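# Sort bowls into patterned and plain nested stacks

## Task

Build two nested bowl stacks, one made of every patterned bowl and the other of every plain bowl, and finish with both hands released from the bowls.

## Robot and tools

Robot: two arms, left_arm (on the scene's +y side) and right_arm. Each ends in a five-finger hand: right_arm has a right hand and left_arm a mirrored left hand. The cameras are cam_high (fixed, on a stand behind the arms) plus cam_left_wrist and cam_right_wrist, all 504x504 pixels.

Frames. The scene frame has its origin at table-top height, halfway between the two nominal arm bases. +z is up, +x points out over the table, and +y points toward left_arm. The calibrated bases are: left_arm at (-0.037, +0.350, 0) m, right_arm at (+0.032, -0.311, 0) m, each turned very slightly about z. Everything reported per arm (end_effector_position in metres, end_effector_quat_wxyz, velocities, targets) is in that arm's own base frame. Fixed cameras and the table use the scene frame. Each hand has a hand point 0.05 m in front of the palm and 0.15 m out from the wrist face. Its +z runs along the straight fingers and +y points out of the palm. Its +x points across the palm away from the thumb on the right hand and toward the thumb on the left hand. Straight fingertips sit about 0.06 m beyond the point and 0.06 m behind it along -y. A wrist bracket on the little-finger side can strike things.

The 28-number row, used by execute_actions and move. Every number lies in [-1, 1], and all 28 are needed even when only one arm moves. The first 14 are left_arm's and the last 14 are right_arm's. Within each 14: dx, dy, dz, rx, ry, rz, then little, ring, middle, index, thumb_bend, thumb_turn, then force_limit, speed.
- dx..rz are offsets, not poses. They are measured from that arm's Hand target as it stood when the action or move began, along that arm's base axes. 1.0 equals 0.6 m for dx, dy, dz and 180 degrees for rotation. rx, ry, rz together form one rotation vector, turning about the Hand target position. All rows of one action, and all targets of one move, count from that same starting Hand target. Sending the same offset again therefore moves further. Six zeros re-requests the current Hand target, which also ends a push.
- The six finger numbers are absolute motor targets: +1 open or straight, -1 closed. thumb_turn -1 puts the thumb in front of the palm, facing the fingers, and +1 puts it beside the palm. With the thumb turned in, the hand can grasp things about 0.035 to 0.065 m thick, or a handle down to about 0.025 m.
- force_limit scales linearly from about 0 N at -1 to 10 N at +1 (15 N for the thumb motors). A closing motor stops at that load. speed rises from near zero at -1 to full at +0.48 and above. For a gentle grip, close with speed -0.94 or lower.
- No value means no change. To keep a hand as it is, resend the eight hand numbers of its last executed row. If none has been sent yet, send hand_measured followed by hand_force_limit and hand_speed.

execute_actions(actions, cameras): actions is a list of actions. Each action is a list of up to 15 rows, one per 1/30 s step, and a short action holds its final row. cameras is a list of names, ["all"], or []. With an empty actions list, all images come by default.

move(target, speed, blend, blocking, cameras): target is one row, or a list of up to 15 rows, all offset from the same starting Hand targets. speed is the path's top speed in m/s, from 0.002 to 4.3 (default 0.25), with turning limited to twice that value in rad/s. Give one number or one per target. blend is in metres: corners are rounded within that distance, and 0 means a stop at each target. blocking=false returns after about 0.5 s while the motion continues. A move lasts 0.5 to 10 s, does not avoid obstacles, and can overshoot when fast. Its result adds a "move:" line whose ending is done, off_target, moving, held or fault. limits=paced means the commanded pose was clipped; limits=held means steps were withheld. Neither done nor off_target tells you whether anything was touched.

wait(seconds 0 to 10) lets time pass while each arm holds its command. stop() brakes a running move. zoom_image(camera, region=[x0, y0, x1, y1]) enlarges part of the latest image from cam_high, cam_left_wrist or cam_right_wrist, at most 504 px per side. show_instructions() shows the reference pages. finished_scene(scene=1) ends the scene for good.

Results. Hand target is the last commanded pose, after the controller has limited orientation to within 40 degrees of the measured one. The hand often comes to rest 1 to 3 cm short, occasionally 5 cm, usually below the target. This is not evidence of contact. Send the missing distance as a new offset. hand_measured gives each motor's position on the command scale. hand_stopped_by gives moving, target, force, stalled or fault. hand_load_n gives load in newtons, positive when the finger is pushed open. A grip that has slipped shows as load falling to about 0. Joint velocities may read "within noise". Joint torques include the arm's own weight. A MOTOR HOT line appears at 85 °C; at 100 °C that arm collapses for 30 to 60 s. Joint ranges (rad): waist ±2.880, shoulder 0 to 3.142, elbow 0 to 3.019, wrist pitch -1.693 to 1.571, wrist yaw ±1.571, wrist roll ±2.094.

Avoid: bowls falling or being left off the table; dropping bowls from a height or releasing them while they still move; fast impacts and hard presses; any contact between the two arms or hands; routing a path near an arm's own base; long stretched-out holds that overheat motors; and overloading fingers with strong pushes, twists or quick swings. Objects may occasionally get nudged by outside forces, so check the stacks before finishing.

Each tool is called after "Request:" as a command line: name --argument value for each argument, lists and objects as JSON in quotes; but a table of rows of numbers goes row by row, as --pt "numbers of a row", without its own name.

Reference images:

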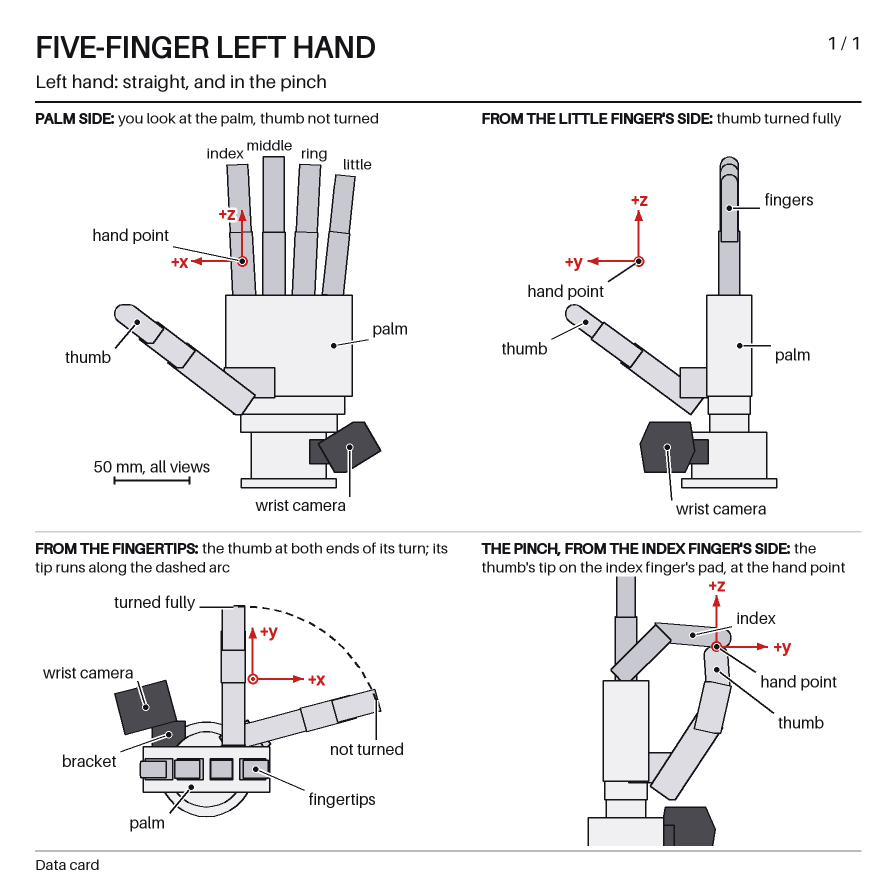

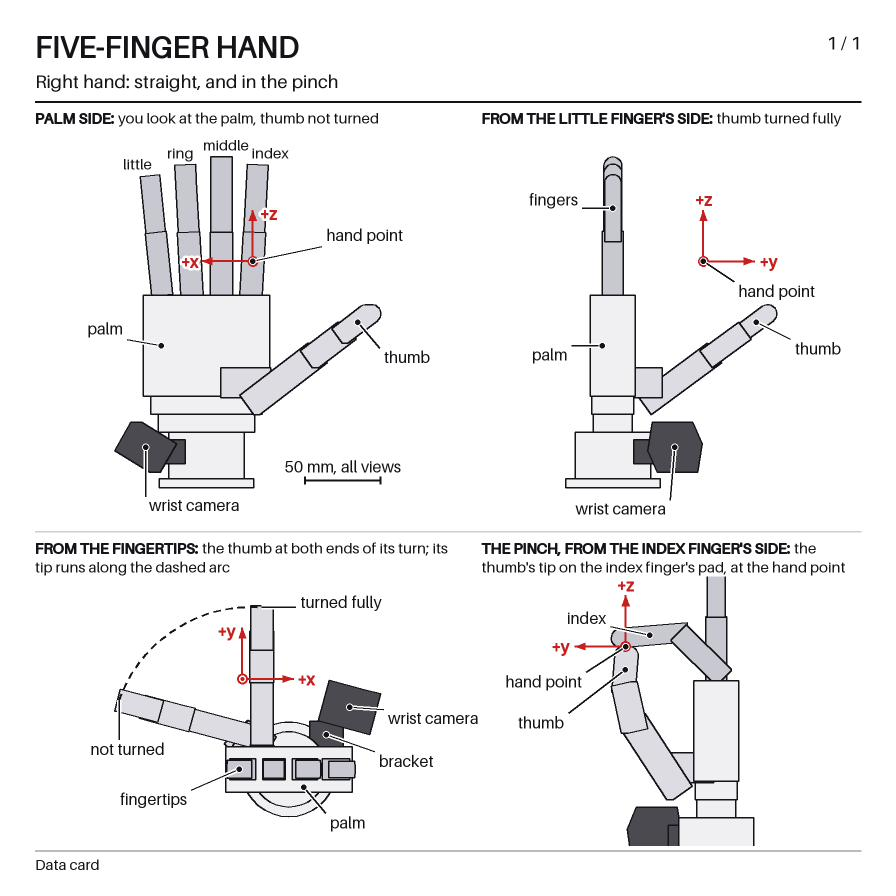

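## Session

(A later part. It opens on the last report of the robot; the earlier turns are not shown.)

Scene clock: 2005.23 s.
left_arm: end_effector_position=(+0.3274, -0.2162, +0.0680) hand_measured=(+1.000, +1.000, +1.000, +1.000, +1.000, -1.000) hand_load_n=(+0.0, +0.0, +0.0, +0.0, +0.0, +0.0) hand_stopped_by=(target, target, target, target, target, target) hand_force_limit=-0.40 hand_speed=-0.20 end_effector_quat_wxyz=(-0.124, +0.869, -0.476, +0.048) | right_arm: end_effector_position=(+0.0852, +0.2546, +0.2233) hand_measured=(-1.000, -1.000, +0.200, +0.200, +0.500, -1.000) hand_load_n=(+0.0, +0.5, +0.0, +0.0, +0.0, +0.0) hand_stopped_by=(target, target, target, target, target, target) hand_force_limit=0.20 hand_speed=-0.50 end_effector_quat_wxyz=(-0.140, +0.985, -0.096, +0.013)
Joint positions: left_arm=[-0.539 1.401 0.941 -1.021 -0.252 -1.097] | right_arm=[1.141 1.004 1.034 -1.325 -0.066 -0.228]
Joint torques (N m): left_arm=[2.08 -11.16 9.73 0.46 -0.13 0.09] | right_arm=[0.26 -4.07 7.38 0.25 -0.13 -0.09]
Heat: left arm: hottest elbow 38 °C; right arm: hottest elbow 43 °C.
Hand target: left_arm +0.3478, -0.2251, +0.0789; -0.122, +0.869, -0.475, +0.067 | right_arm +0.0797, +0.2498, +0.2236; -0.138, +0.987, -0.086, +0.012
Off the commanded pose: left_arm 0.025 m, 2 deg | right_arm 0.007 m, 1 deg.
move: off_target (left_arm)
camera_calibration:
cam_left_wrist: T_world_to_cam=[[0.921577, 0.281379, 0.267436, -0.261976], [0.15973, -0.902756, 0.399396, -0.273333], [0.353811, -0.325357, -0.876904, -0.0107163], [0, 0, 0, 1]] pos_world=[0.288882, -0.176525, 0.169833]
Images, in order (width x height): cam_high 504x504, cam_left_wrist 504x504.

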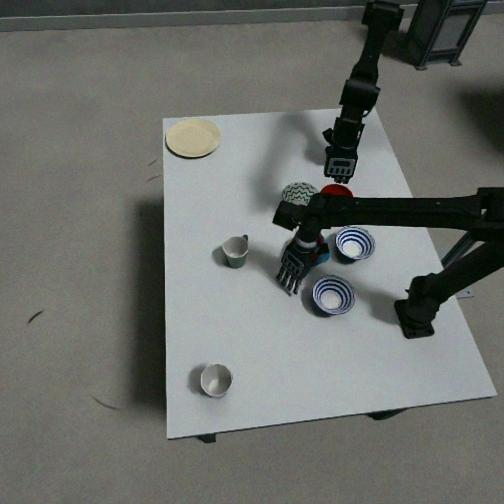

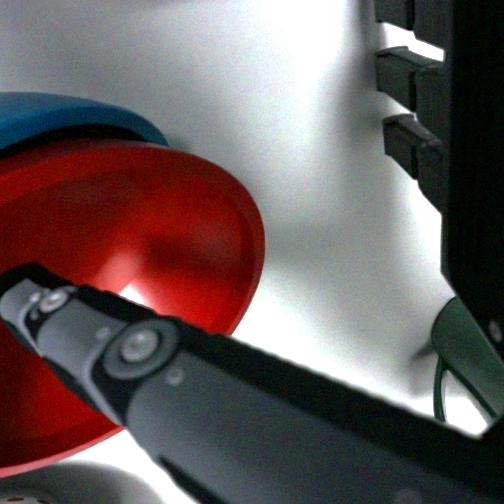

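Request:
move --pt "0.06 0.03 0.06 0 0 0 1 1 1 1 1 -1 -0.4 -0.2 0 0 0 0 0 0 -1 -1 0.2 0.2 0.5 -1 0.2 -0.5" --pt "0.1 0.09 0.25 0 0 0 1 1 1 1 1 -1 -0.4 -0.2 0 0 0 0 0 0 -1 -1 0.2 0.2 0.5 -1 0.2 -0.5" --cameras '["cam_high", "cam_left_wrist"]' --speed '[0.06, 0.15]'

Request:
zoom_image --camera "cam_high" --region '[260, 210, 350, 300]'

Request:
zoom_image --camera "cam_left_wrist" --region '[0, 0, 400, 400]'

Scene clock: 2021.10 s.
left_arm: end_effector_position=(+0.3963, -0.1705, +0.2111) hand_measured=(+1.000, +1.000, +1.000, +1.000, +1.000, -1.000) hand_load_n=(+0.0, +0.0, +0.0, +0.0, +0.0, +0.0) hand_stopped_by=(target, target, target, target, target, target) hand_force_limit=-0.40 hand_speed=-0.20 end_effector_quat_wxyz=(-0.121, +0.870, -0.476, +0.051) | right_arm: end_effector_position=(+0.0852, +0.2546, +0.2233) hand_measured=(-1.000, -1.000, +0.200, +0.200, +0.500, -1.000) hand_load_n=(+0.0, +0.0, +0.0, +0.0, +0.0, +0.0) hand_stopped_by=(target, target, target, target, target, target) hand_force_limit=0.20 hand_speed=-0.50 end_effector_quat_wxyz=(-0.140, +0.985, -0.096, +0.013)
Joint positions: left_arm=[-0.355 1.399 1.329 -1.362 -0.224 -0.91] | right_arm=[1.141 1.004 1.034 -1.325 -0.066 -0.228]
Joint torques (N m): left_arm=[2.26 -13.22 10.5 -0.23 -0.12 0.05] | right_arm=[0.09 -4.01 7.41 0.24 -0.13 -0.08]
Heat: left arm: hottest elbow 40 °C; right arm: hottest elbow 43 °C.
Hand target: left_arm +0.4078, -0.1712, +0.2290; -0.122, +0.869, -0.475, +0.067 | right_arm +0.0797, +0.2498, +0.2236; -0.138, +0.987, -0.086, +0.012
Off the commanded pose: left_arm 0.021 m, 2 deg | right_arm 0.007 m, 1 deg.
move: off_target (left_arm)
camera_calibration:
cam_left_wrist: T_world_to_cam=[[0.921396, 0.283461, 0.265857, -0.375916], [0.159382, -0.899541, 0.406723, -0.301119], [0.354439, -0.33238, -0.874012, 0.103204], [0, 0, 0, 1]] pos_world=[0.357781, -0.130008, 0.312614]
Images, in order (width x height): cam_high 504x504, cam_left_wrist 504x504.

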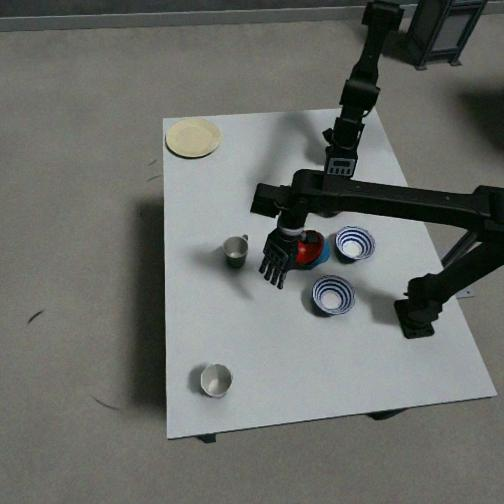

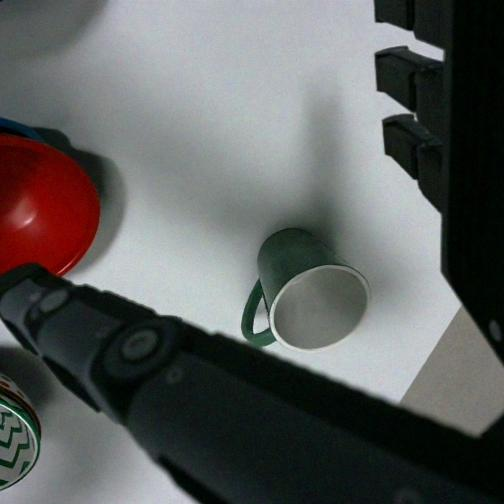

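Scaled by 5.600 from the camera's 504x504 image, which has a finer 720x720 frame.

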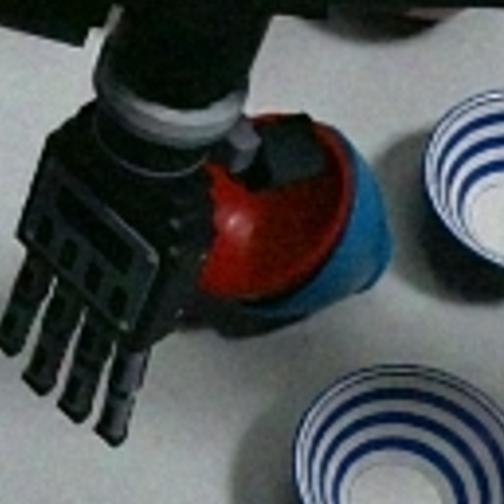

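Scaled by 1.260 from the camera's 504x504 image, which has a finer 720x720 frame.

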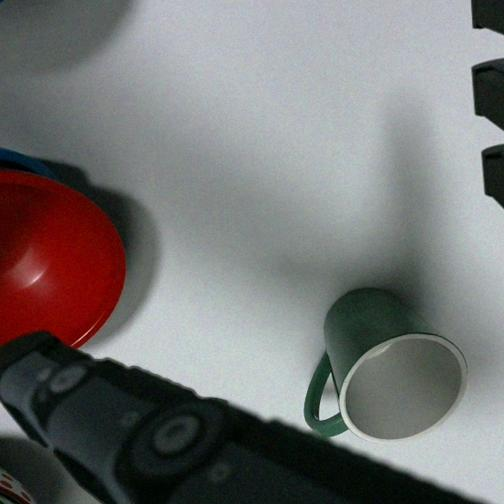

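Request:
move --pt "0.0 0.17 0.05 0 0 0 1 1 1 1 1 -1 -0.4 -0.2 0 0 0 0 0 0 -1 -1 0.2 0.2 0.5 -1 0.2 -0.5" --pt "-0.1 0.35 0.05 0 0 0 1 1 1 1 1 -1 -0.4 -0.2 0 0 0 0 0 0 -1 -1 0.2 0.2 0.5 -1 0.2 -0.5" --cameras '["cam_high", "cam_left_wrist", "cam_right_wrist"]' --speed 0.25 --blend 0.05

Request:
zoom_image --camera "cam_high" --region '[260, 170, 380, 290]'

Scene clock: 2042.07 s.
left_arm: end_effector_position=(+0.3511, +0.0405, +0.2660) hand_measured=(+1.000, +1.000, +1.000, +1.000, +1.000, -1.000) hand_load_n=(+0.0, +0.0, +0.0, +0.5, +0.0, +0.0) hand_stopped_by=(target, target, target, target, target, target) hand_force_limit=-0.40 hand_speed=-0.20 end_effector_quat_wxyz=(-0.127, +0.872, -0.468, +0.072) | right_arm: end_effector_position=(+0.0852, +0.2546, +0.2233) hand_measured=(-1.000, -1.000, +0.200, +0.200, +0.500, -1.000) hand_load_n=(+0.0, +0.0, +0.5, +0.0, +0.0, +0.0) hand_stopped_by=(target, target, target, target, target, target) hand_force_limit=0.20 hand_speed=-0.50 end_effector_quat_wxyz=(-0.140, +0.985, -0.096, +0.013)
Joint positions: left_arm=[0.202 1.181 1.27 -1.384 -0.103 -0.37] | right_arm=[1.141 1.004 1.034 -1.325 -0.066 -0.228]
Joint torques (N m): left_arm=[1.38 -10.11 6.52 0.65 -0.02 0.09] | right_arm=[0.09 -3.96 7.41 0.25 -0.11 -0.08]
Heat: left arm: hottest elbow 43 °C; right arm: hottest elbow 43 °C.
Hand target: left_arm +0.3477, +0.0389, +0.2589; -0.122, +0.869, -0.475, +0.067 | right_arm +0.0797, +0.2498, +0.2236; -0.138, +0.987, -0.086, +0.012
Off the commanded pose: left_arm 0.008 m, 1 deg | right_arm 0.007 m, 1 deg.
move: done
camera_calibration:
cam_left_wrist: T_world_to_cam=[[0.905394, 0.296327, 0.304059, -0.413612], [0.15076, -0.893869, 0.42222, -0.127784], [0.396904, -0.336435, -0.853978, 0.217383], [0, 0, 0, 1]] pos_world=[0.307467, 0.0814772, 0.365356]
cam_right_wrist: T_world_to_cam=[[0.0821728, -0.955355, -0.283802, 0.301117], [-0.890568, -0.198215, 0.409389, 0.0395129], [-0.447366, 0.219104, -0.867097, 0.292921], [0, 0, 0, 1]] pos_world=[0.141488, 0.231326, 0.323272]

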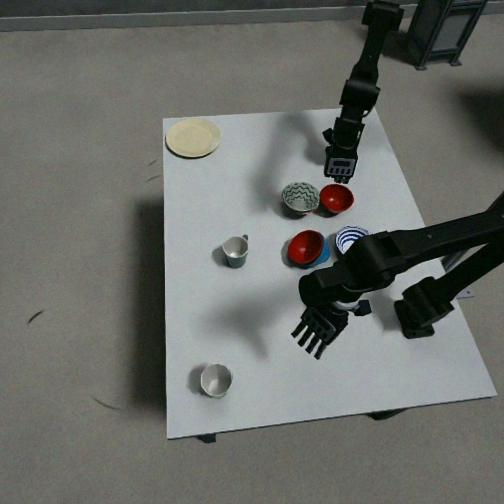

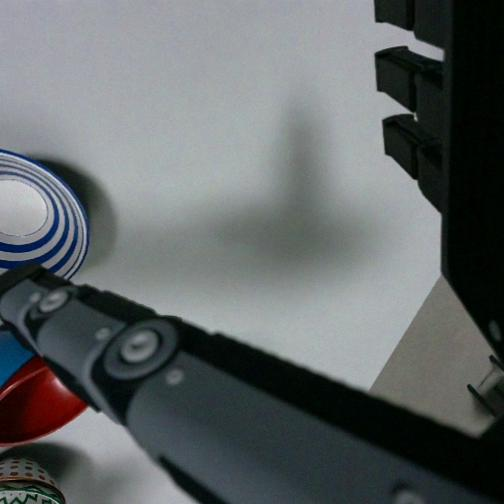

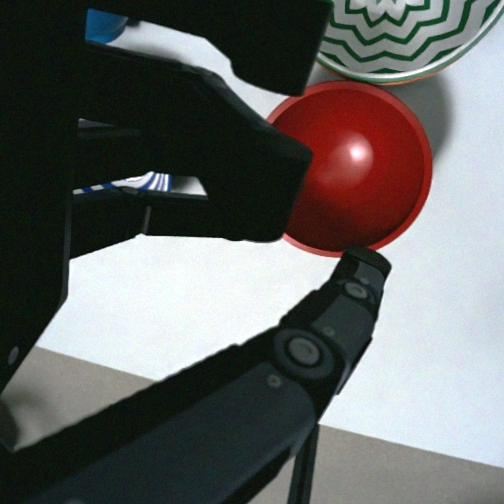

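Scaled by 4.200 from the camera's 504x504 image, which has a finer 720x720 frame.

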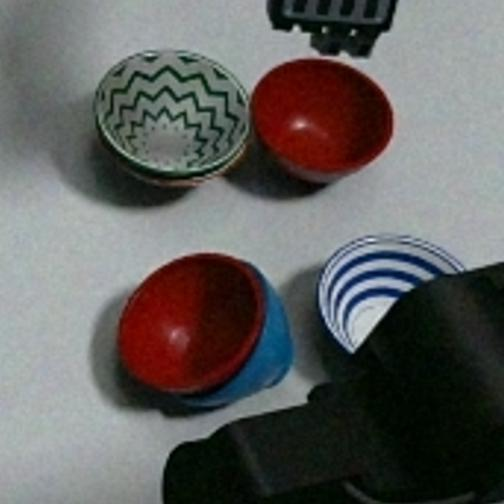

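Request:
move --pt "-0.1 -0.25 0.0 0 0 -0.09 -1 -1 1 1 1 -1 -0.4 -0.2 0 0 0 0 0 0 -1 -1 0.2 0.2 0.5 -1 0.2 -0.5" --pt "-0.16 -0.49 -0.1 0 0 -0.182 -1 -1 1 1 1 -1 -0.4 -0.2 0 0 0 0 0 0 -1 -1 0.2 0.2 0.5 -1 0.2 -0.5" --cameras '["cam_high", "cam_left_wrist"]' --speed 0.2 --blend 0.05

Request:
zoom_image --camera "cam_high" --region '[260, 170, 380, 290]'

Scene clock: 2122.80 s.
left_arm: end_effector_position=(+0.2516, -0.2547, +0.2046) hand_measured=(-1.000, -1.000, +1.000, +1.000, +1.000, -1.000) hand_load_n=(+0.5, +0.0, +0.0, +0.0, +0.0, +0.0) hand_stopped_by=(target, target, target, target, target, target) hand_force_limit=-0.40 hand_speed=-0.20 end_effector_quat_wxyz=(-0.098, +0.696, -0.704, +0.100) | right_arm: end_effector_position=(+0.0852, +0.2546, +0.2233) hand_measured=(-1.000, -1.000, +0.200, +0.200, +0.500, -1.000) hand_load_n=(+0.0, +0.0, +0.0, +0.0, +0.0, +0.0) hand_stopped_by=(target, target, target, target, target, target) hand_force_limit=0.20 hand_speed=-0.50 end_effector_quat_wxyz=(-0.140, +0.985, -0.096, +0.013)
Joint positions: left_arm=[-0.717 1.187 1.116 -1.283 -0.181 -0.686] | right_arm=[1.141 1.004 1.034 -1.325 -0.066 -0.228]
Joint torques (N m): left_arm=[1.49 -10.17 6.79 0.8 -0.26 -0.15] | right_arm=[-0.03 -4.07 7.39 0.28 -0.12 -0.07]
Heat: left arm: hottest elbow 38 °C; right arm: hottest elbow 43 °C.
Hand target: left_arm +0.2518, -0.2551, +0.1989; -0.099, +0.700, -0.701, +0.098 | right_arm +0.0797, +0.2498, +0.2236; -0.138, +0.987, -0.086, +0.012
Off the commanded pose: left_arm 0.006 m, 1 deg | right_arm 0.007 m, 1 deg.
move: done
camera_calibration:
cam_left_wrist: T_world_to_cam=[[0.918939, -0.26499, 0.292115, -0.361343], [-0.37252, -0.826429, 0.42219, -0.201886], [0.129536, -0.496786, -0.858152, 0.132381], [0, 0, 0, 1]] pos_world=[0.239697, -0.196832, 0.304391]
Images, in order (width x height): cam_high 504x504, cam_left_wrist 504x504.

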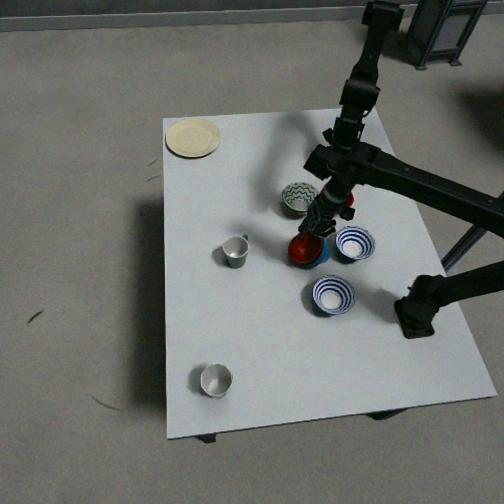

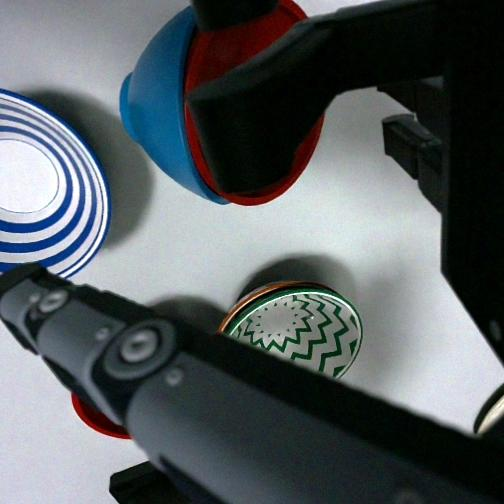

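Scaled by 4.200 from the camera's 504x504 image, which has a finer 720x720 frame.

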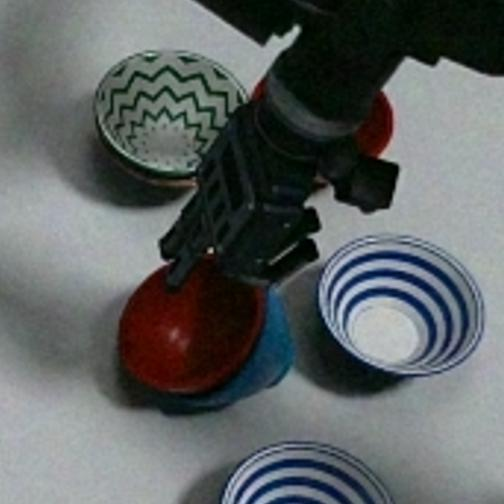

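Request:
move --target '[-0.235, -0.035, 0.05, 0, 0, -0.722, -1, -1, 0.2, 0.2, 0.5, -1, -0.2, -0.5, 0, 0, 0, 0, 0, 0, -1, -1, 0.2, 0.2, 0.5, -1, 0.2, -0.5]' --cameras '["cam_high", "cam_left_wrist"]' --speed 0.25

Scene clock: 2223.67 s.
left_arm: end_effector_position=(+0.1957, -0.2667, +0.2129) hand_measured=(-1.000, -1.000, +0.200, +0.200, +0.500, -1.000) hand_load_n=(+0.0, +0.0, +0.0, +0.0, +0.0, +0.0) hand_stopped_by=(target, target, target, target, target, target) hand_force_limit=-0.20 hand_speed=-0.50 end_effector_quat_wxyz=(+0.040, -0.324, +0.936, -0.133) | right_arm: end_effector_position=(+0.0852, +0.2546, +0.2233) hand_measured=(-1.000, -1.000, +0.200, +0.200, +0.500, -1.000) hand_load_n=(+0.0, +0.0, +0.0, +0.0, +0.0, +0.0) hand_stopped_by=(target, target, target, target, target, target) hand_force_limit=0.20 hand_speed=-0.50 end_effector_quat_wxyz=(-0.140, +0.985, -0.096, +0.013)
Joint positions: left_arm=[-0.837 1.163 1.116 -1.246 0.03 0.063] | right_arm=[1.141 1.004 1.034 -1.325 -0.066 -0.228]
Joint torques (N m): left_arm=[1.61 -9.82 7.62 0.46 -0.03 -0.08] | right_arm=[0.32 -4.01 7.36 0.25 -0.13 -0.07]
Heat: left arm: hottest elbow 39 °C; right arm: hottest elbow 43 °C.
Hand target: left_arm +0.1960, -0.2666, +0.2129; +0.040, -0.326, +0.935, -0.133 (not the last commanded pose) | right_arm +0.0797, +0.2498, +0.2236; -0.138, +0.987, -0.086, +0.012
Off the commanded pose: left_arm 0.087 m, 78 deg | right_arm 0.007 m, 1 deg.
move: held (left_arm; a check stopped the path); limits=held
pose unreachable (left arm): on one or more control steps of this call, first in action 0 (counted from 0), this arm could not follow its commanded pose, so it was not sent that pose on those steps. It may still have moved: this result reports where it is.
cause: moving toward the commanded pose would bring a part of the arm too close to another arm (a part of this arm just beyond joint 4 (wrist pitch) and a part of the right arm just beyond its joint 4 (wrist pitch), 18 mm apart when this arm was first held).
camera_calibration:
cam_left_wrist: T_world_to_cam=[[0.371231, -0.88155, 0.291645, -0.372745], [-0.873383, -0.224867, 0.432015, 0.0202483], [-0.315261, -0.415095, -0.853409, 0.248647], [0, 0, 0, 1]] pos_world=[0.234448, -0.220828, 0.312159]
Images, in order (width x height): cam_high 504x504, cam_left_wrist 504x504.

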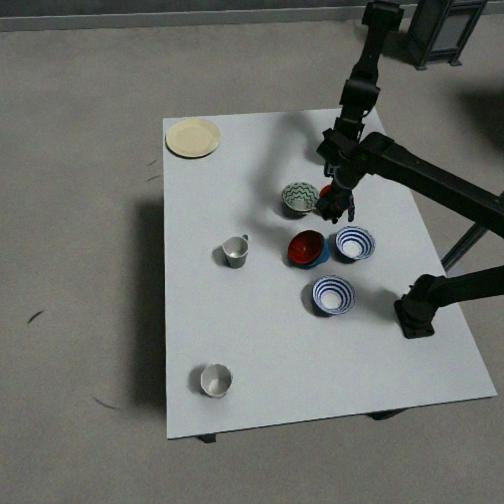

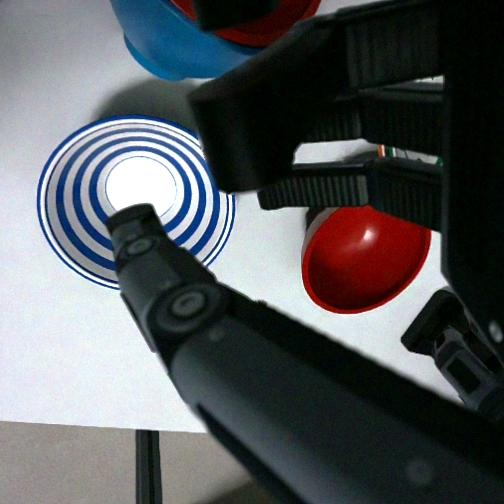

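Request:
move --pt "0 0 0.03 0 0 0 -1 -1 0.2 0.2 0.5 -1 -0.2 -0.5 0.2 -0.18 0.08 0 0 -0.185 -1 -1 0.2 0.2 0.5 -1 0.2 -0.5" --pt "0 0 0.03 0 0 0 -1 -1 0.2 0.2 0.5 -1 -0.2 -0.5 0.42 -0.4 0.08 0 0 -0.37 -1 -1 0.2 0.2 0.5 -1 0.2 -0.5" --pt "-0.144 -0.066 0.0 0 0 -0.378 -1 -1 0.2 0.2 0.5 -1 -0.2 -0.5 0.42 -0.4 0.08 0 0 -0.37 -1 -1 0.2 0.2 0.5 -1 0.2 -0.5" --cameras '["cam_high", "cam_left_wrist"]' --speed 0.25 --blend '[0.05, 0, 0]'

Scene clock: 2272.47 s.
left_arm: end_effector_position=(+0.1054, -0.2913, +0.1983) hand_measured=(-1.000, -1.000, +0.200, +0.200, +0.500, -1.000) hand_load_n=(+0.0, +0.0, +0.0, +0.0, +0.0, +0.0) hand_stopped_by=(target, target, target, target, target, target) hand_force_limit=-0.20 hand_speed=-0.50 end_effector_quat_wxyz=(-0.049, +0.243, +0.961, -0.121) | right_arm: end_effector_position=(+0.3115, +0.0124, +0.2518) hand_measured=(-1.000, -1.000, +0.200, +0.200, +0.500, -1.000) hand_load_n=(+0.0, +0.0, +0.0, +0.0, +0.0, +0.0) hand_stopped_by=(target, target, target, target, target, target) hand_force_limit=0.20 hand_speed=-0.50 end_effector_quat_wxyz=(-0.092, +0.783, -0.612, +0.061)
Joint positions: left_arm=[-1.167 1.216 1.122 -1.341 0.225 0.883] | right_arm=[-0.049 1.177 1.23 -1.416 -0.08 -0.285]
Joint torques (N m): left_arm=[0.97 -9.11 11 -0.14 0.22 0.08] | right_arm=[-1.38 -4.37 12.37 1.03 -0.06 0.09]
Heat: left arm: hottest elbow 42 °C; right arm: hottest elbow 44 °C.
Hand target: left_arm +0.1095, -0.3063, +0.2130; -0.041, +0.253, +0.957, -0.133 | right_arm +0.3318, +0.0098, +0.2717; -0.109, +0.777, -0.614, +0.086
Off the commanded pose: left_arm 0.021 m, 2 deg | right_arm 0.028 m, 4 deg.
move: off_target (left_arm, right_arm)
camera_calibration:
cam_left_wrist: T_world_to_cam=[[-0.659589, -0.697418, 0.280269, -0.192115], [-0.546352, 0.70095, 0.458441, 0.172059], [-0.516179, 0.149257, -0.843375, 0.381013], [0, 0, 0, 1]] pos_world=[0.163959, -0.311458, 0.296302]
Images, in order (width x height): cam_high 504x504, cam_left_wrist 504x504.

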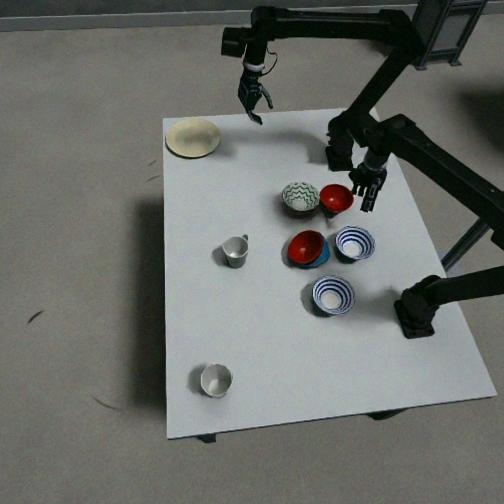

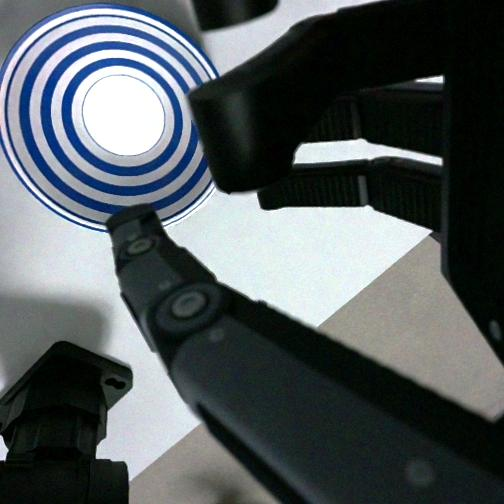

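Request:
move --target '[-0.03, -0.037, -0.16, 0, 0, 0, -1, -1, 0.2, 0.2, 0.5, -1, -0.2, -0.5, 0, 0, 0, 0, 0, 0, -1, -1, 0.2, 0.2, 0.5, -1, 0.2, -0.5]' --cameras '["cam_high", "cam_left_wrist"]' --speed 0.12

Scene clock: 2305.03 s.
left_arm: end_effector_position=(+0.0957, -0.3290, +0.1240) hand_measured=(-1.000, -1.000, +0.200, +0.200, +0.500, -1.000) hand_load_n=(+0.5, +0.0, +0.0, +0.0, +0.0, +0.0) hand_stopped_by=(target, target, target, target, target, target) hand_force_limit=-0.20 hand_speed=-0.50 end_effector_quat_wxyz=(-0.038, +0.254, +0.957, -0.138) | right_arm: end_effector_position=(+0.3115, +0.0124, +0.2518) hand_measured=(-1.000, -1.000, +0.200, +0.200, +0.500, -1.000) hand_load_n=(+0.0, +0.0, +0.0, +0.0, +0.0, +0.0) hand_stopped_by=(target, target, target, target, target, target) hand_force_limit=0.20 hand_speed=-0.50 end_effector_quat_wxyz=(-0.092, +0.783, -0.612, +0.061)
Joint positions: left_arm=[-1.233 1.309 1.006 -1.079 0.217 0.837] | right_arm=[-0.049 1.177 1.23 -1.416 -0.08 -0.285]
Joint torques (N m): left_arm=[0.79 -10.87 6.23 0.77 0.06 -0.1] | right_arm=[-1.44 -4.66 12.33 1.02 -0.07 0.09]
Heat: left arm: hottest elbow 46 °C; right arm: hottest elbow 51 °C.
Hand target: left_arm +0.0916, -0.3284, +0.1170; -0.041, +0.253, +0.957, -0.133 | right_arm +0.3318, +0.0098, +0.2717; -0.109, +0.777, -0.614, +0.086
Off the commanded pose: left_arm 0.008 m, 1 deg | right_arm 0.029 m, 4 deg.
move: off_target (right_arm)
camera_calibration:
cam_left_wrist: T_world_to_cam=[[-0.677955, -0.672565, 0.296705, -0.196019], [-0.538718, 0.729191, 0.421976, 0.240401], [-0.500161, 0.12624, -0.856681, 0.311506], [0, 0, 0, 1]] pos_world=[0.15242, -0.346458, 0.223578]
Images, in order (width x height): cam_high 504x504, cam_left_wrist 504x504.

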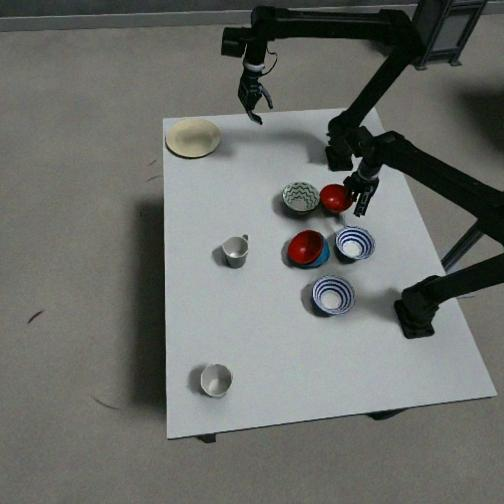

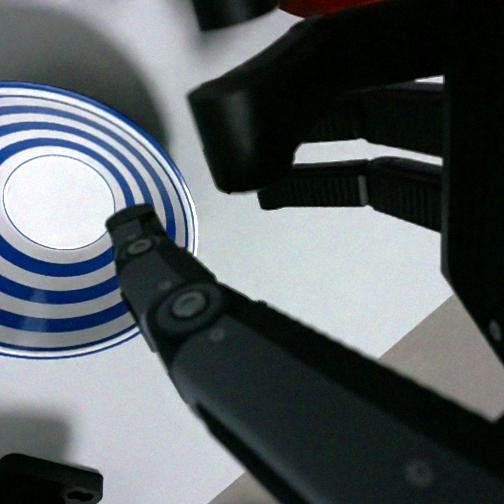

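Request:
move --target '[-0.012, 0.012, -0.1, 0, 0, 0, -1, -1, 0.2, 0.2, 0.5, -1, -0.2, -0.5, 0, 0, 0, 0, 0, 0, -1, -1, 0.2, 0.2, 0.5, -1, 0.2, -0.5]' --cameras '["cam_left_wrist"]' --speed 0.1

Scene clock: 2325.13 s.
left_arm: end_effector_position=(+0.0892, -0.3228, +0.0642) hand_measured=(-1.000, -1.000, +0.200, +0.200, +0.500, -1.000) hand_load_n=(+0.0, +0.0, +0.0, +0.0, +0.0, +0.0) hand_stopped_by=(target, target, target, target, target, target) hand_force_limit=-0.20 hand_speed=-0.50 end_effector_quat_wxyz=(-0.037, +0.254, +0.957, -0.138) | right_arm: end_effector_position=(+0.3115, +0.0124, +0.2518) hand_measured=(-1.000, -1.000, +0.200, +0.200, +0.500, -1.000) hand_load_n=(+0.0, +0.0, +0.0, +0.0, +0.0, +0.0) hand_stopped_by=(target, target, target, target, target, target) hand_force_limit=0.20 hand_speed=-0.50 end_effector_quat_wxyz=(-0.092, +0.783, -0.612, +0.061)
Joint positions: left_arm=[-1.244 1.351 0.876 -0.903 0.215 0.824] | right_arm=[-0.049 1.177 1.23 -1.416 -0.08 -0.285]
Joint torques (N m): left_arm=[0.85 -10.64 6.05 0.8 0.04 -0.14] | right_arm=[-1.55 -4.37 12.37 1.05 -0.09 0.09]
Heat: left arm: hottest elbow 42 °C; right arm: hottest elbow 54 °C.
Hand target: left_arm +0.0844, -0.3213, +0.0571; -0.041, +0.253, +0.957, -0.133 | right_arm +0.3318, +0.0098, +0.2717; -0.109, +0.777, -0.614, +0.086
Off the commanded pose: left_arm 0.009 m, 1 deg | right_arm 0.029 m, 4 deg.
move: off_target (right_arm)
camera_calibration:
cam_left_wrist: T_world_to_cam=[[-0.676853, -0.673362, 0.297411, -0.178949], [-0.540174, 0.728816, 0.420762, 0.2577], [-0.500083, 0.12414, -0.857034, 0.255636], [0, 0, 0, 1]] pos_world=[0.14592, -0.340049, 0.16388]
Images, in order (width x height): cam_left_wrist 504x504.

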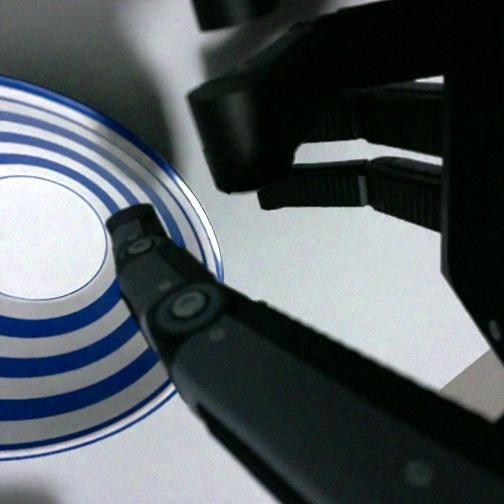

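Request:
execute_actions --actions '[]'

Scene clock: 2363.17 s.
left_arm: end_effector_position=(+0.0892, -0.3228, +0.0642) hand_measured=(-1.000, -1.000, +0.200, +0.200, +0.500, -1.000) hand_load_n=(+0.0, +0.0, +0.5, +0.0, +0.0, +0.0) hand_stopped_by=(target, target, target, target, target, target) hand_force_limit=-0.20 hand_speed=-0.50 end_effector_quat_wxyz=(-0.037, +0.253, +0.957, -0.138) | right_arm: end_effector_position=(+0.3115, +0.0124, +0.2518) hand_measured=(-1.000, -1.000, +0.200, +0.200, +0.500, -1.000) hand_load_n=(+0.0, +0.0, +0.0, +0.0, +0.0, +0.0) hand_stopped_by=(target, target, target, target, target, target) hand_force_limit=0.20 hand_speed=-0.50 end_effector_quat_wxyz=(-0.092, +0.783, -0.612, +0.061)
Joint positions: left_arm=[-1.244 1.351 0.876 -0.903 0.215 0.824] | right_arm=[-0.049 1.177 1.23 -1.416 -0.08 -0.285]
Joint velocities: within noise
Joint torques (N m): left_arm=[0.85 -10.75 6 0.79 0.04 -0.15] | right_arm=[-1.49 -4.25 12.38 1.02 -0.07 0.1]
Heat: left arm: hottest elbow 40 °C; right arm: hottest elbow 56 °C.
Hand target: left_arm +0.0844, -0.3213, +0.0571; -0.041, +0.253, +0.957, -0.133 | right_arm +0.3318, +0.0098, +0.2717; -0.109, +0.777, -0.614, +0.086
Off the commanded pose: left_arm 0.009 m, 1 deg | right_arm 0.029 m, 4 deg.
camera_calibration:
cam_left_wrist: T_world_to_cam=[[-0.676556, -0.67362, 0.297501, -0.179094], [-0.540408, 0.728613, 0.420813, 0.257656], [-0.500231, 0.123932, -0.856977, 0.255578], [0, 0, 0, 1]] pos_world=[0.14592, -0.340047, 0.16388]
cam_right_wrist: T_world_to_cam=[[-0.845616, -0.48142, -0.230583, 0.328927], [-0.531629, 0.720715, 0.444905, 0.0492443], [-0.0480013, 0.498803, -0.865385, 0.343614], [0, 0, 0, 1]] pos_world=[0.320819, -0.048535, 0.351295]

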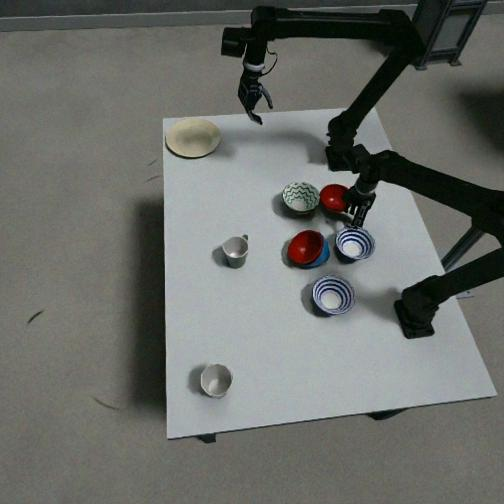

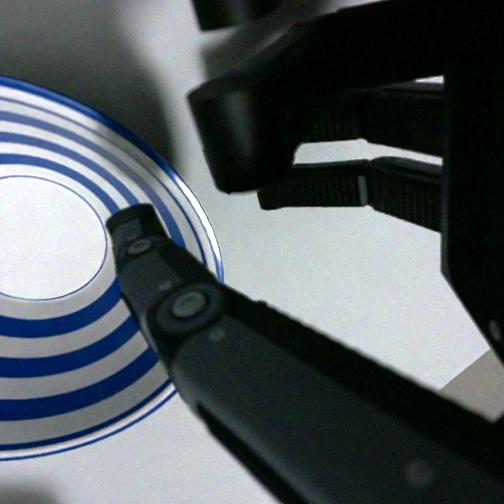

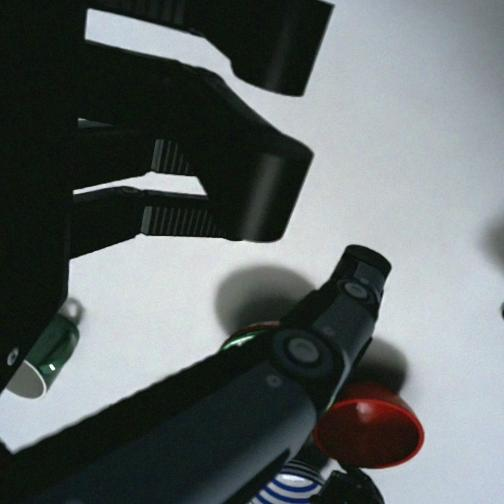

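Request:
zoom_image --camera "cam_left_wrist" --region '[0, 50, 252, 302]'

Request:
zoom_image --camera "cam_left_wrist" --region '[0, 252, 252, 504]'

Scaled by 2.000 from the camera's 504x504 image, which has a finer 720x720 frame.

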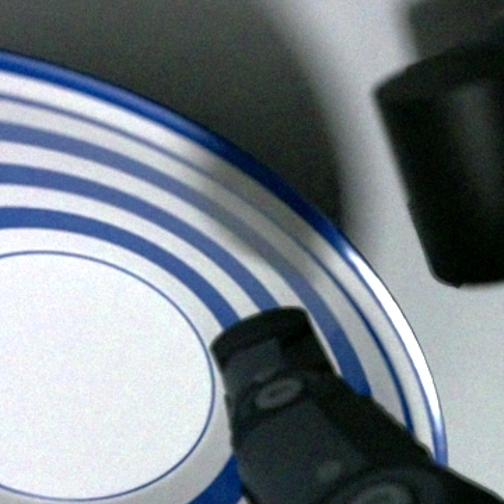

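Scaled by 2.000 from the camera's 504x504 image, which has a finer 720x720 frame.

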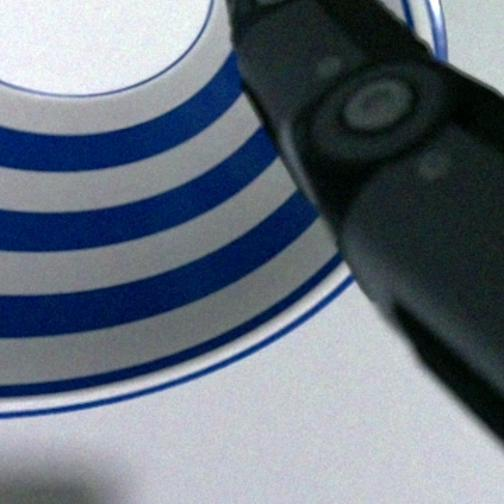

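Request:
move --target '[-0.0015,0.0105,-0.0202,0,0,0,-1,-1,0.2,0.2,0.5,-1,-0.2,-0.5,0,0,0,0,0,0,-1,-1,0.2,0.2,0.5,-1,0.2,-0.5]' --speed 0.06 --cameras '["cam_left_wrist"]'

Scene clock: 2439.57 s.
left_arm: end_effector_position=(+0.0876, -0.3180, +0.0531) hand_measured=(-1.000, -1.000, +0.200, +0.200, +0.500, -1.000) hand_load_n=(+0.0, +0.0, +0.0, +0.0, +0.0, +0.0) hand_stopped_by=(target, target, target, target, target, target) hand_force_limit=-0.20 hand_speed=-0.50 end_effector_quat_wxyz=(-0.037, +0.253, +0.957, -0.140) | right_arm: end_effector_position=(+0.3115, +0.0124, +0.2518) hand_measured=(-1.000, -1.000, +0.200, +0.200, +0.500, -1.000) hand_load_n=(+0.0, +0.0, +0.0, +0.0, +0.0, +0.5) hand_stopped_by=(target, target, target, target, target, target) hand_force_limit=0.20 hand_speed=-0.50 end_effector_quat_wxyz=(-0.092, +0.783, -0.612, +0.061)
Joint positions: left_arm=[-1.244 1.351 0.843 -0.867 0.215 0.824] | right_arm=[-0.049 1.177 1.23 -1.416 -0.08 -0.285]
Joint torques (N m): left_arm=[1.03 -10.23 5.78 0.72 0.06 -0.11] | right_arm=[-1.49 -4.42 12.36 1.06 -0.09 0.08]
Heat: left arm: hottest elbow 38 °C; right arm: hottest elbow 58 °C.
Hand target: left_arm +0.0835, -0.3149, +0.0449; -0.041, +0.253, +0.957, -0.133 | right_arm +0.3318, +0.0098, +0.2717; -0.109, +0.777, -0.614, +0.086
Off the commanded pose: left_arm 0.010 m, 1 deg | right_arm 0.029 m, 4 deg.
move: off_target (right_arm)
camera_calibration:
cam_left_wrist: T_world_to_cam=[[-0.676864, -0.672783, 0.298695, -0.173393], [-0.540856, 0.729795, 0.418178, 0.258507], [-0.499329, 0.121499, -0.857851, 0.24386], [0, 0, 0, 1]] pos_world=[0.144218, -0.334942, 0.152885]
Images, in order (width x height): cam_left_wrist 504x504.

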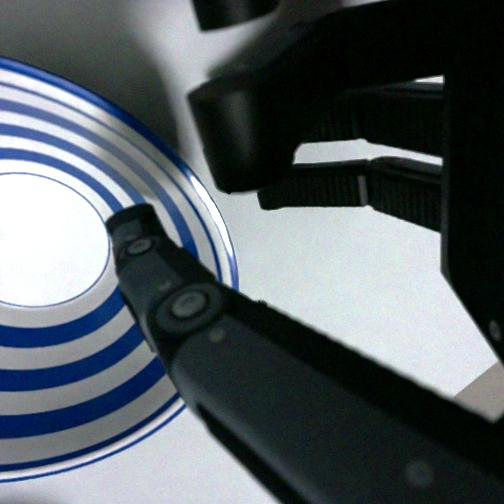

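Request:
move --target '[0.0007,0.0083,-0.0235,0,0,0,-1,-1,0.2,0.2,0.5,-1,-0.2,-0.5,0,0,0,0,0,0,-1,-1,0.2,0.2,0.5,-1,0.2,-0.5]' --speed 0.06 --cameras '["cam_left_wrist"]'

Scene clock: 2453.10 s.
left_arm: end_effector_position=(+0.0862, -0.3140, +0.0408) hand_measured=(-1.000, -1.000, +0.200, +0.200, +0.500, -1.000) hand_load_n=(+0.0, +0.0, +0.0, +0.0, +0.0, +0.0) hand_stopped_by=(target, target, target, target, target, target) hand_force_limit=-0.20 hand_speed=-0.50 end_effector_quat_wxyz=(-0.036, +0.254, +0.956, -0.141) | right_arm: end_effector_position=(+0.3115, +0.0124, +0.2518) hand_measured=(-1.000, -1.000, +0.200, +0.200, +0.500, -1.000) hand_load_n=(+0.0, +0.0, +0.0, +0.0, +0.0, +0.0) hand_stopped_by=(target, target, target, target, target, target) hand_force_limit=0.20 hand_speed=-0.50 end_effector_quat_wxyz=(-0.092, +0.783, -0.612, +0.061)
Joint positions: left_arm=[-1.244 1.357 0.811 -0.826 0.215 0.824] | right_arm=[-0.049 1.177 1.23 -1.416 -0.08 -0.285]
Joint torques (N m): left_arm=[1.38 -10.05 5.56 0.83 0.1 -0.07] | right_arm=[-1.32 -4.66 12.33 1.07 -0.08 0.09]
Heat: left arm: hottest elbow 37 °C; right arm: hottest elbow 58 °C.
Hand target: left_arm +0.0838, -0.3098, +0.0307; -0.041, +0.253, +0.957, -0.133 | right_arm +0.3318, +0.0098, +0.2717; -0.109, +0.777, -0.614, +0.086
Off the commanded pose: left_arm 0.011 m, 1 deg | right_arm 0.029 m, 4 deg.
move: off_target (left_arm, right_arm)
camera_calibration:
cam_left_wrist: T_world_to_cam=[[-0.677189, -0.671782, 0.300206, -0.167705], [-0.541291, 0.731184, 0.415179, 0.260594], [-0.498416, 0.118656, -0.85878, 0.231185], [0, 0, 0, 1]] pos_world=[0.142716, -0.330635, 0.14069]
Images, in order (width x height): cam_left_wrist 504x504.

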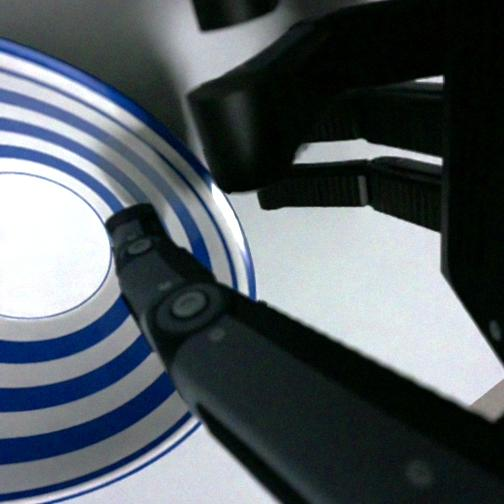

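Request:
move --target '[0.0009,0.0011,-0.0075,0,0,0,-1,-1,0.1,0.1,0.45,-1,-0.2,-0.9,0,0,0,0,0,0,-1,-1,0.2,0.2,0.5,-1,0.2,-0.5]' --speed 0.05 --cameras '["cam_left_wrist"]'

Scene clock: 2472.87 s.
left_arm: end_effector_position=(+0.0861, -0.3135, +0.0362) hand_measured=(-1.000, -1.000, +0.100, +0.100, +0.450, -1.000) hand_load_n=(+0.0, +0.0, +0.0, +0.0, +0.5, +0.0) hand_stopped_by=(target, target, target, target, target, target) hand_force_limit=-0.20 hand_speed=-0.90 end_effector_quat_wxyz=(-0.036, +0.254, +0.956, -0.140) | right_arm: end_effector_position=(+0.3115, +0.0124, +0.2518) hand_measured=(-1.000, -1.000, +0.200, +0.200, +0.500, -1.000) hand_load_n=(+0.0, +0.0, +0.0, +0.0, +0.0, +0.0) hand_stopped_by=(target, target, target, target, target, target) hand_force_limit=0.20 hand_speed=-0.50 end_effector_quat_wxyz=(-0.092, +0.783, -0.612, +0.061)
Joint positions: left_arm=[-1.244 1.364 0.804 -0.813 0.215 0.824] | right_arm=[-0.049 1.177 1.23 -1.416 -0.08 -0.285]
Joint torques (N m): left_arm=[1.49 -9.93 5.53 0.85 0.14 -0.05] | right_arm=[-1.49 -4.48 12.41 1.02 -0.07 0.1]
Heat: left arm: hottest elbow 36 °C; right arm: hottest elbow 58 °C.
Hand target: left_arm +0.0844, -0.3092, +0.0262; -0.041, +0.253, +0.957, -0.133 | right_arm +0.3318, +0.0098, +0.2717; -0.109, +0.777, -0.614, +0.086
Off the commanded pose: left_arm 0.011 m, 1 deg | right_arm 0.029 m, 4 deg.
move: off_target (left_arm, right_arm)
camera_calibration:
cam_left_wrist: T_world_to_cam=[[-0.677064, -0.67222, 0.299508, -0.166229], [-0.541073, 0.730566, 0.41655, 0.261854], [-0.498824, 0.119975, -0.858359, 0.2275], [0, 0, 0, 1]] pos_world=[0.142617, -0.330338, 0.135988]
Images, in order (width x height): cam_left_wrist 504x504.

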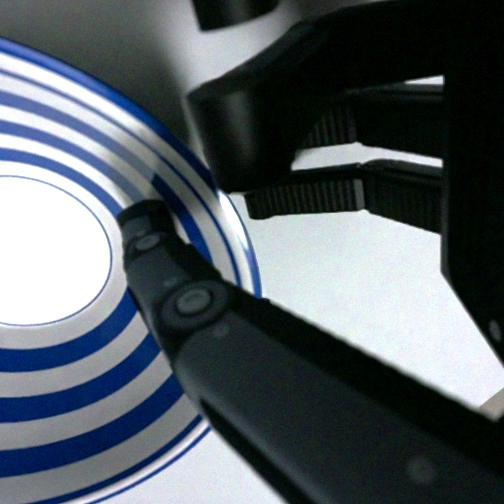

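Request:
move --target '[0,0,0,0,0,0,-1,-1,-0.5,-0.5,-0.15,-1,-0.2,-0.9,0,0,0,0,0,0,-1,-1,0.2,0.2,0.5,-1,0.2,-0.5]' --speed 0.05 --cameras '["cam_left_wrist"]'

Scene clock: 2483.77 s.
left_arm: end_effector_position=(+0.0861, -0.3135, +0.0362) hand_measured=(-1.000, -1.000, -0.214, -0.270, +0.276, -1.000) hand_load_n=(+0.0, +0.0, +5.5, +3.5, +7.0, +0.0) hand_stopped_by=(target, target, force, force, force, target) hand_force_limit=-0.20 hand_speed=-0.90 end_effector_quat_wxyz=(-0.036, +0.254, +0.956, -0.140) | right_arm: end_effector_position=(+0.3115, +0.0124, +0.2518) hand_measured=(-1.000, -1.000, +0.200, +0.200, +0.500, -1.000) hand_load_n=(+0.0, +0.5, +0.0, +0.5, +0.0, +0.0) hand_stopped_by=(target, target, target, target, target, target) hand_force_limit=0.20 hand_speed=-0.50 end_effector_quat_wxyz=(-0.092, +0.783, -0.612, +0.061)
Joint positions: left_arm=[-1.244 1.364 0.804 -0.813 0.215 0.824] | right_arm=[-0.049 1.177 1.23 -1.416 -0.08 -0.285]
Joint torques (N m): left_arm=[1.55 -9.99 5.55 0.88 0.13 -0.05] | right_arm=[-1.55 -4.54 12.34 1.01 -0.08 0.1]
Heat: left arm: hottest elbow 36 °C; right arm: hottest elbow 59 °C.
Hand target: left_arm +0.0844, -0.3092, +0.0263; -0.041, +0.253, +0.957, -0.133 | right_arm +0.3318, +0.0098, +0.2717; -0.109, +0.777, -0.614, +0.086
Off the commanded pose: left_arm 0.011 m, 1 deg | right_arm 0.029 m, 4 deg.
move: off_target (left_arm, right_arm)
camera_calibration:
cam_left_wrist: T_world_to_cam=[[-0.677064, -0.67222, 0.299508, -0.166229], [-0.541073, 0.730566, 0.41655, 0.261854], [-0.498824, 0.119975, -0.858359, 0.2275], [0, 0, 0, 1]] pos_world=[0.142617, -0.330338, 0.135988]
Images, in order (width x height): cam_left_wrist 504x504.

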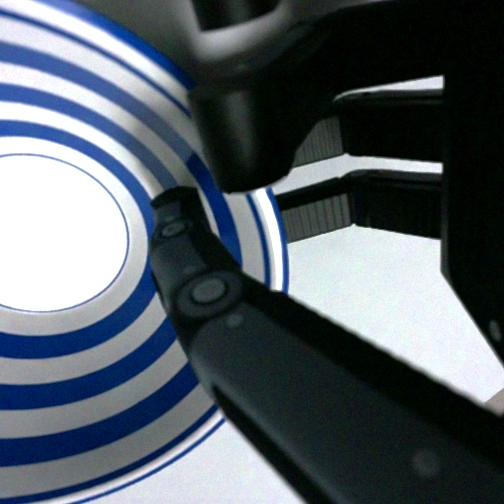

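Gripped. Squeeze a bit more.

Request:
move --target '[0,0,0,0,0,0,-1,-1,-0.6,-0.6,-0.2,-1,0.2,-0.9,0,0,0,0,0,0,-1,-1,0.2,0.2,0.5,-1,0.2,-0.5]' --speed 0.05 --cameras '["cam_left_wrist"]'

Scene clock: 2491.23 s.
left_arm: end_effector_position=(+0.0861, -0.3135, +0.0361) hand_measured=(-1.000, -1.000, -0.220, -0.278, +0.276, -1.000) hand_load_n=(+0.0, +0.0, +8.5, +6.5, +8.5, -0.5) hand_stopped_by=(target, target, force, force, force, target) hand_force_limit=0.20 hand_speed=-0.90 end_effector_quat_wxyz=(-0.036, +0.254, +0.956, -0.140) | right_arm: end_effector_position=(+0.3115, +0.0124, +0.2518) hand_measured=(-1.000, -1.000, +0.200, +0.200, +0.500, -1.000) hand_load_n=(+0.0, +0.0, +0.0, +0.0, +0.0, +0.0) hand_stopped_by=(target, target, target, target, target, target) hand_force_limit=0.20 hand_speed=-0.50 end_effector_quat_wxyz=(-0.092, +0.783, -0.612, +0.061)
Joint positions: left_arm=[-1.244 1.364 0.804 -0.813 0.215 0.824] | right_arm=[-0.049 1.177 1.23 -1.416 -0.08 -0.285]
Joint torques (N m): left_arm=[1.44 -9.88 5.52 0.84 0.14 -0.05] | right_arm=[-1.49 -4.37 12.33 1.03 -0.08 0.09]
Heat: left arm: hottest elbow 36 °C; right arm: hottest elbow 59 °C.
Hand target: left_arm +0.0844, -0.3092, +0.0262; -0.041, +0.253, +0.957, -0.133 | right_arm +0.3318, +0.0098, +0.2717; -0.109, +0.777, -0.614, +0.086
Off the commanded pose: left_arm 0.011 m, 1 deg | right_arm 0.029 m, 4 deg.
move: off_target (left_arm, right_arm)
camera_calibration:
cam_left_wrist: T_world_to_cam=[[-0.677022, -0.672338, 0.299337, -0.16622], [-0.541039, 0.730408, 0.41687, 0.261796], [-0.498916, 0.120277, -0.858264, 0.227513], [0, 0, 0, 1]] pos_world=[0.142617, -0.330339, 0.135887]
Images, in order (width x height): cam_left_wrist 504x504.

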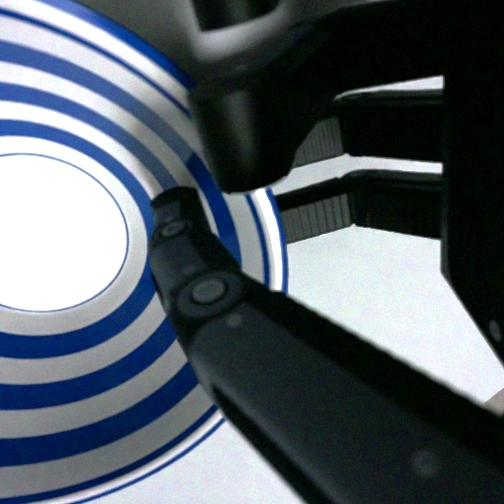

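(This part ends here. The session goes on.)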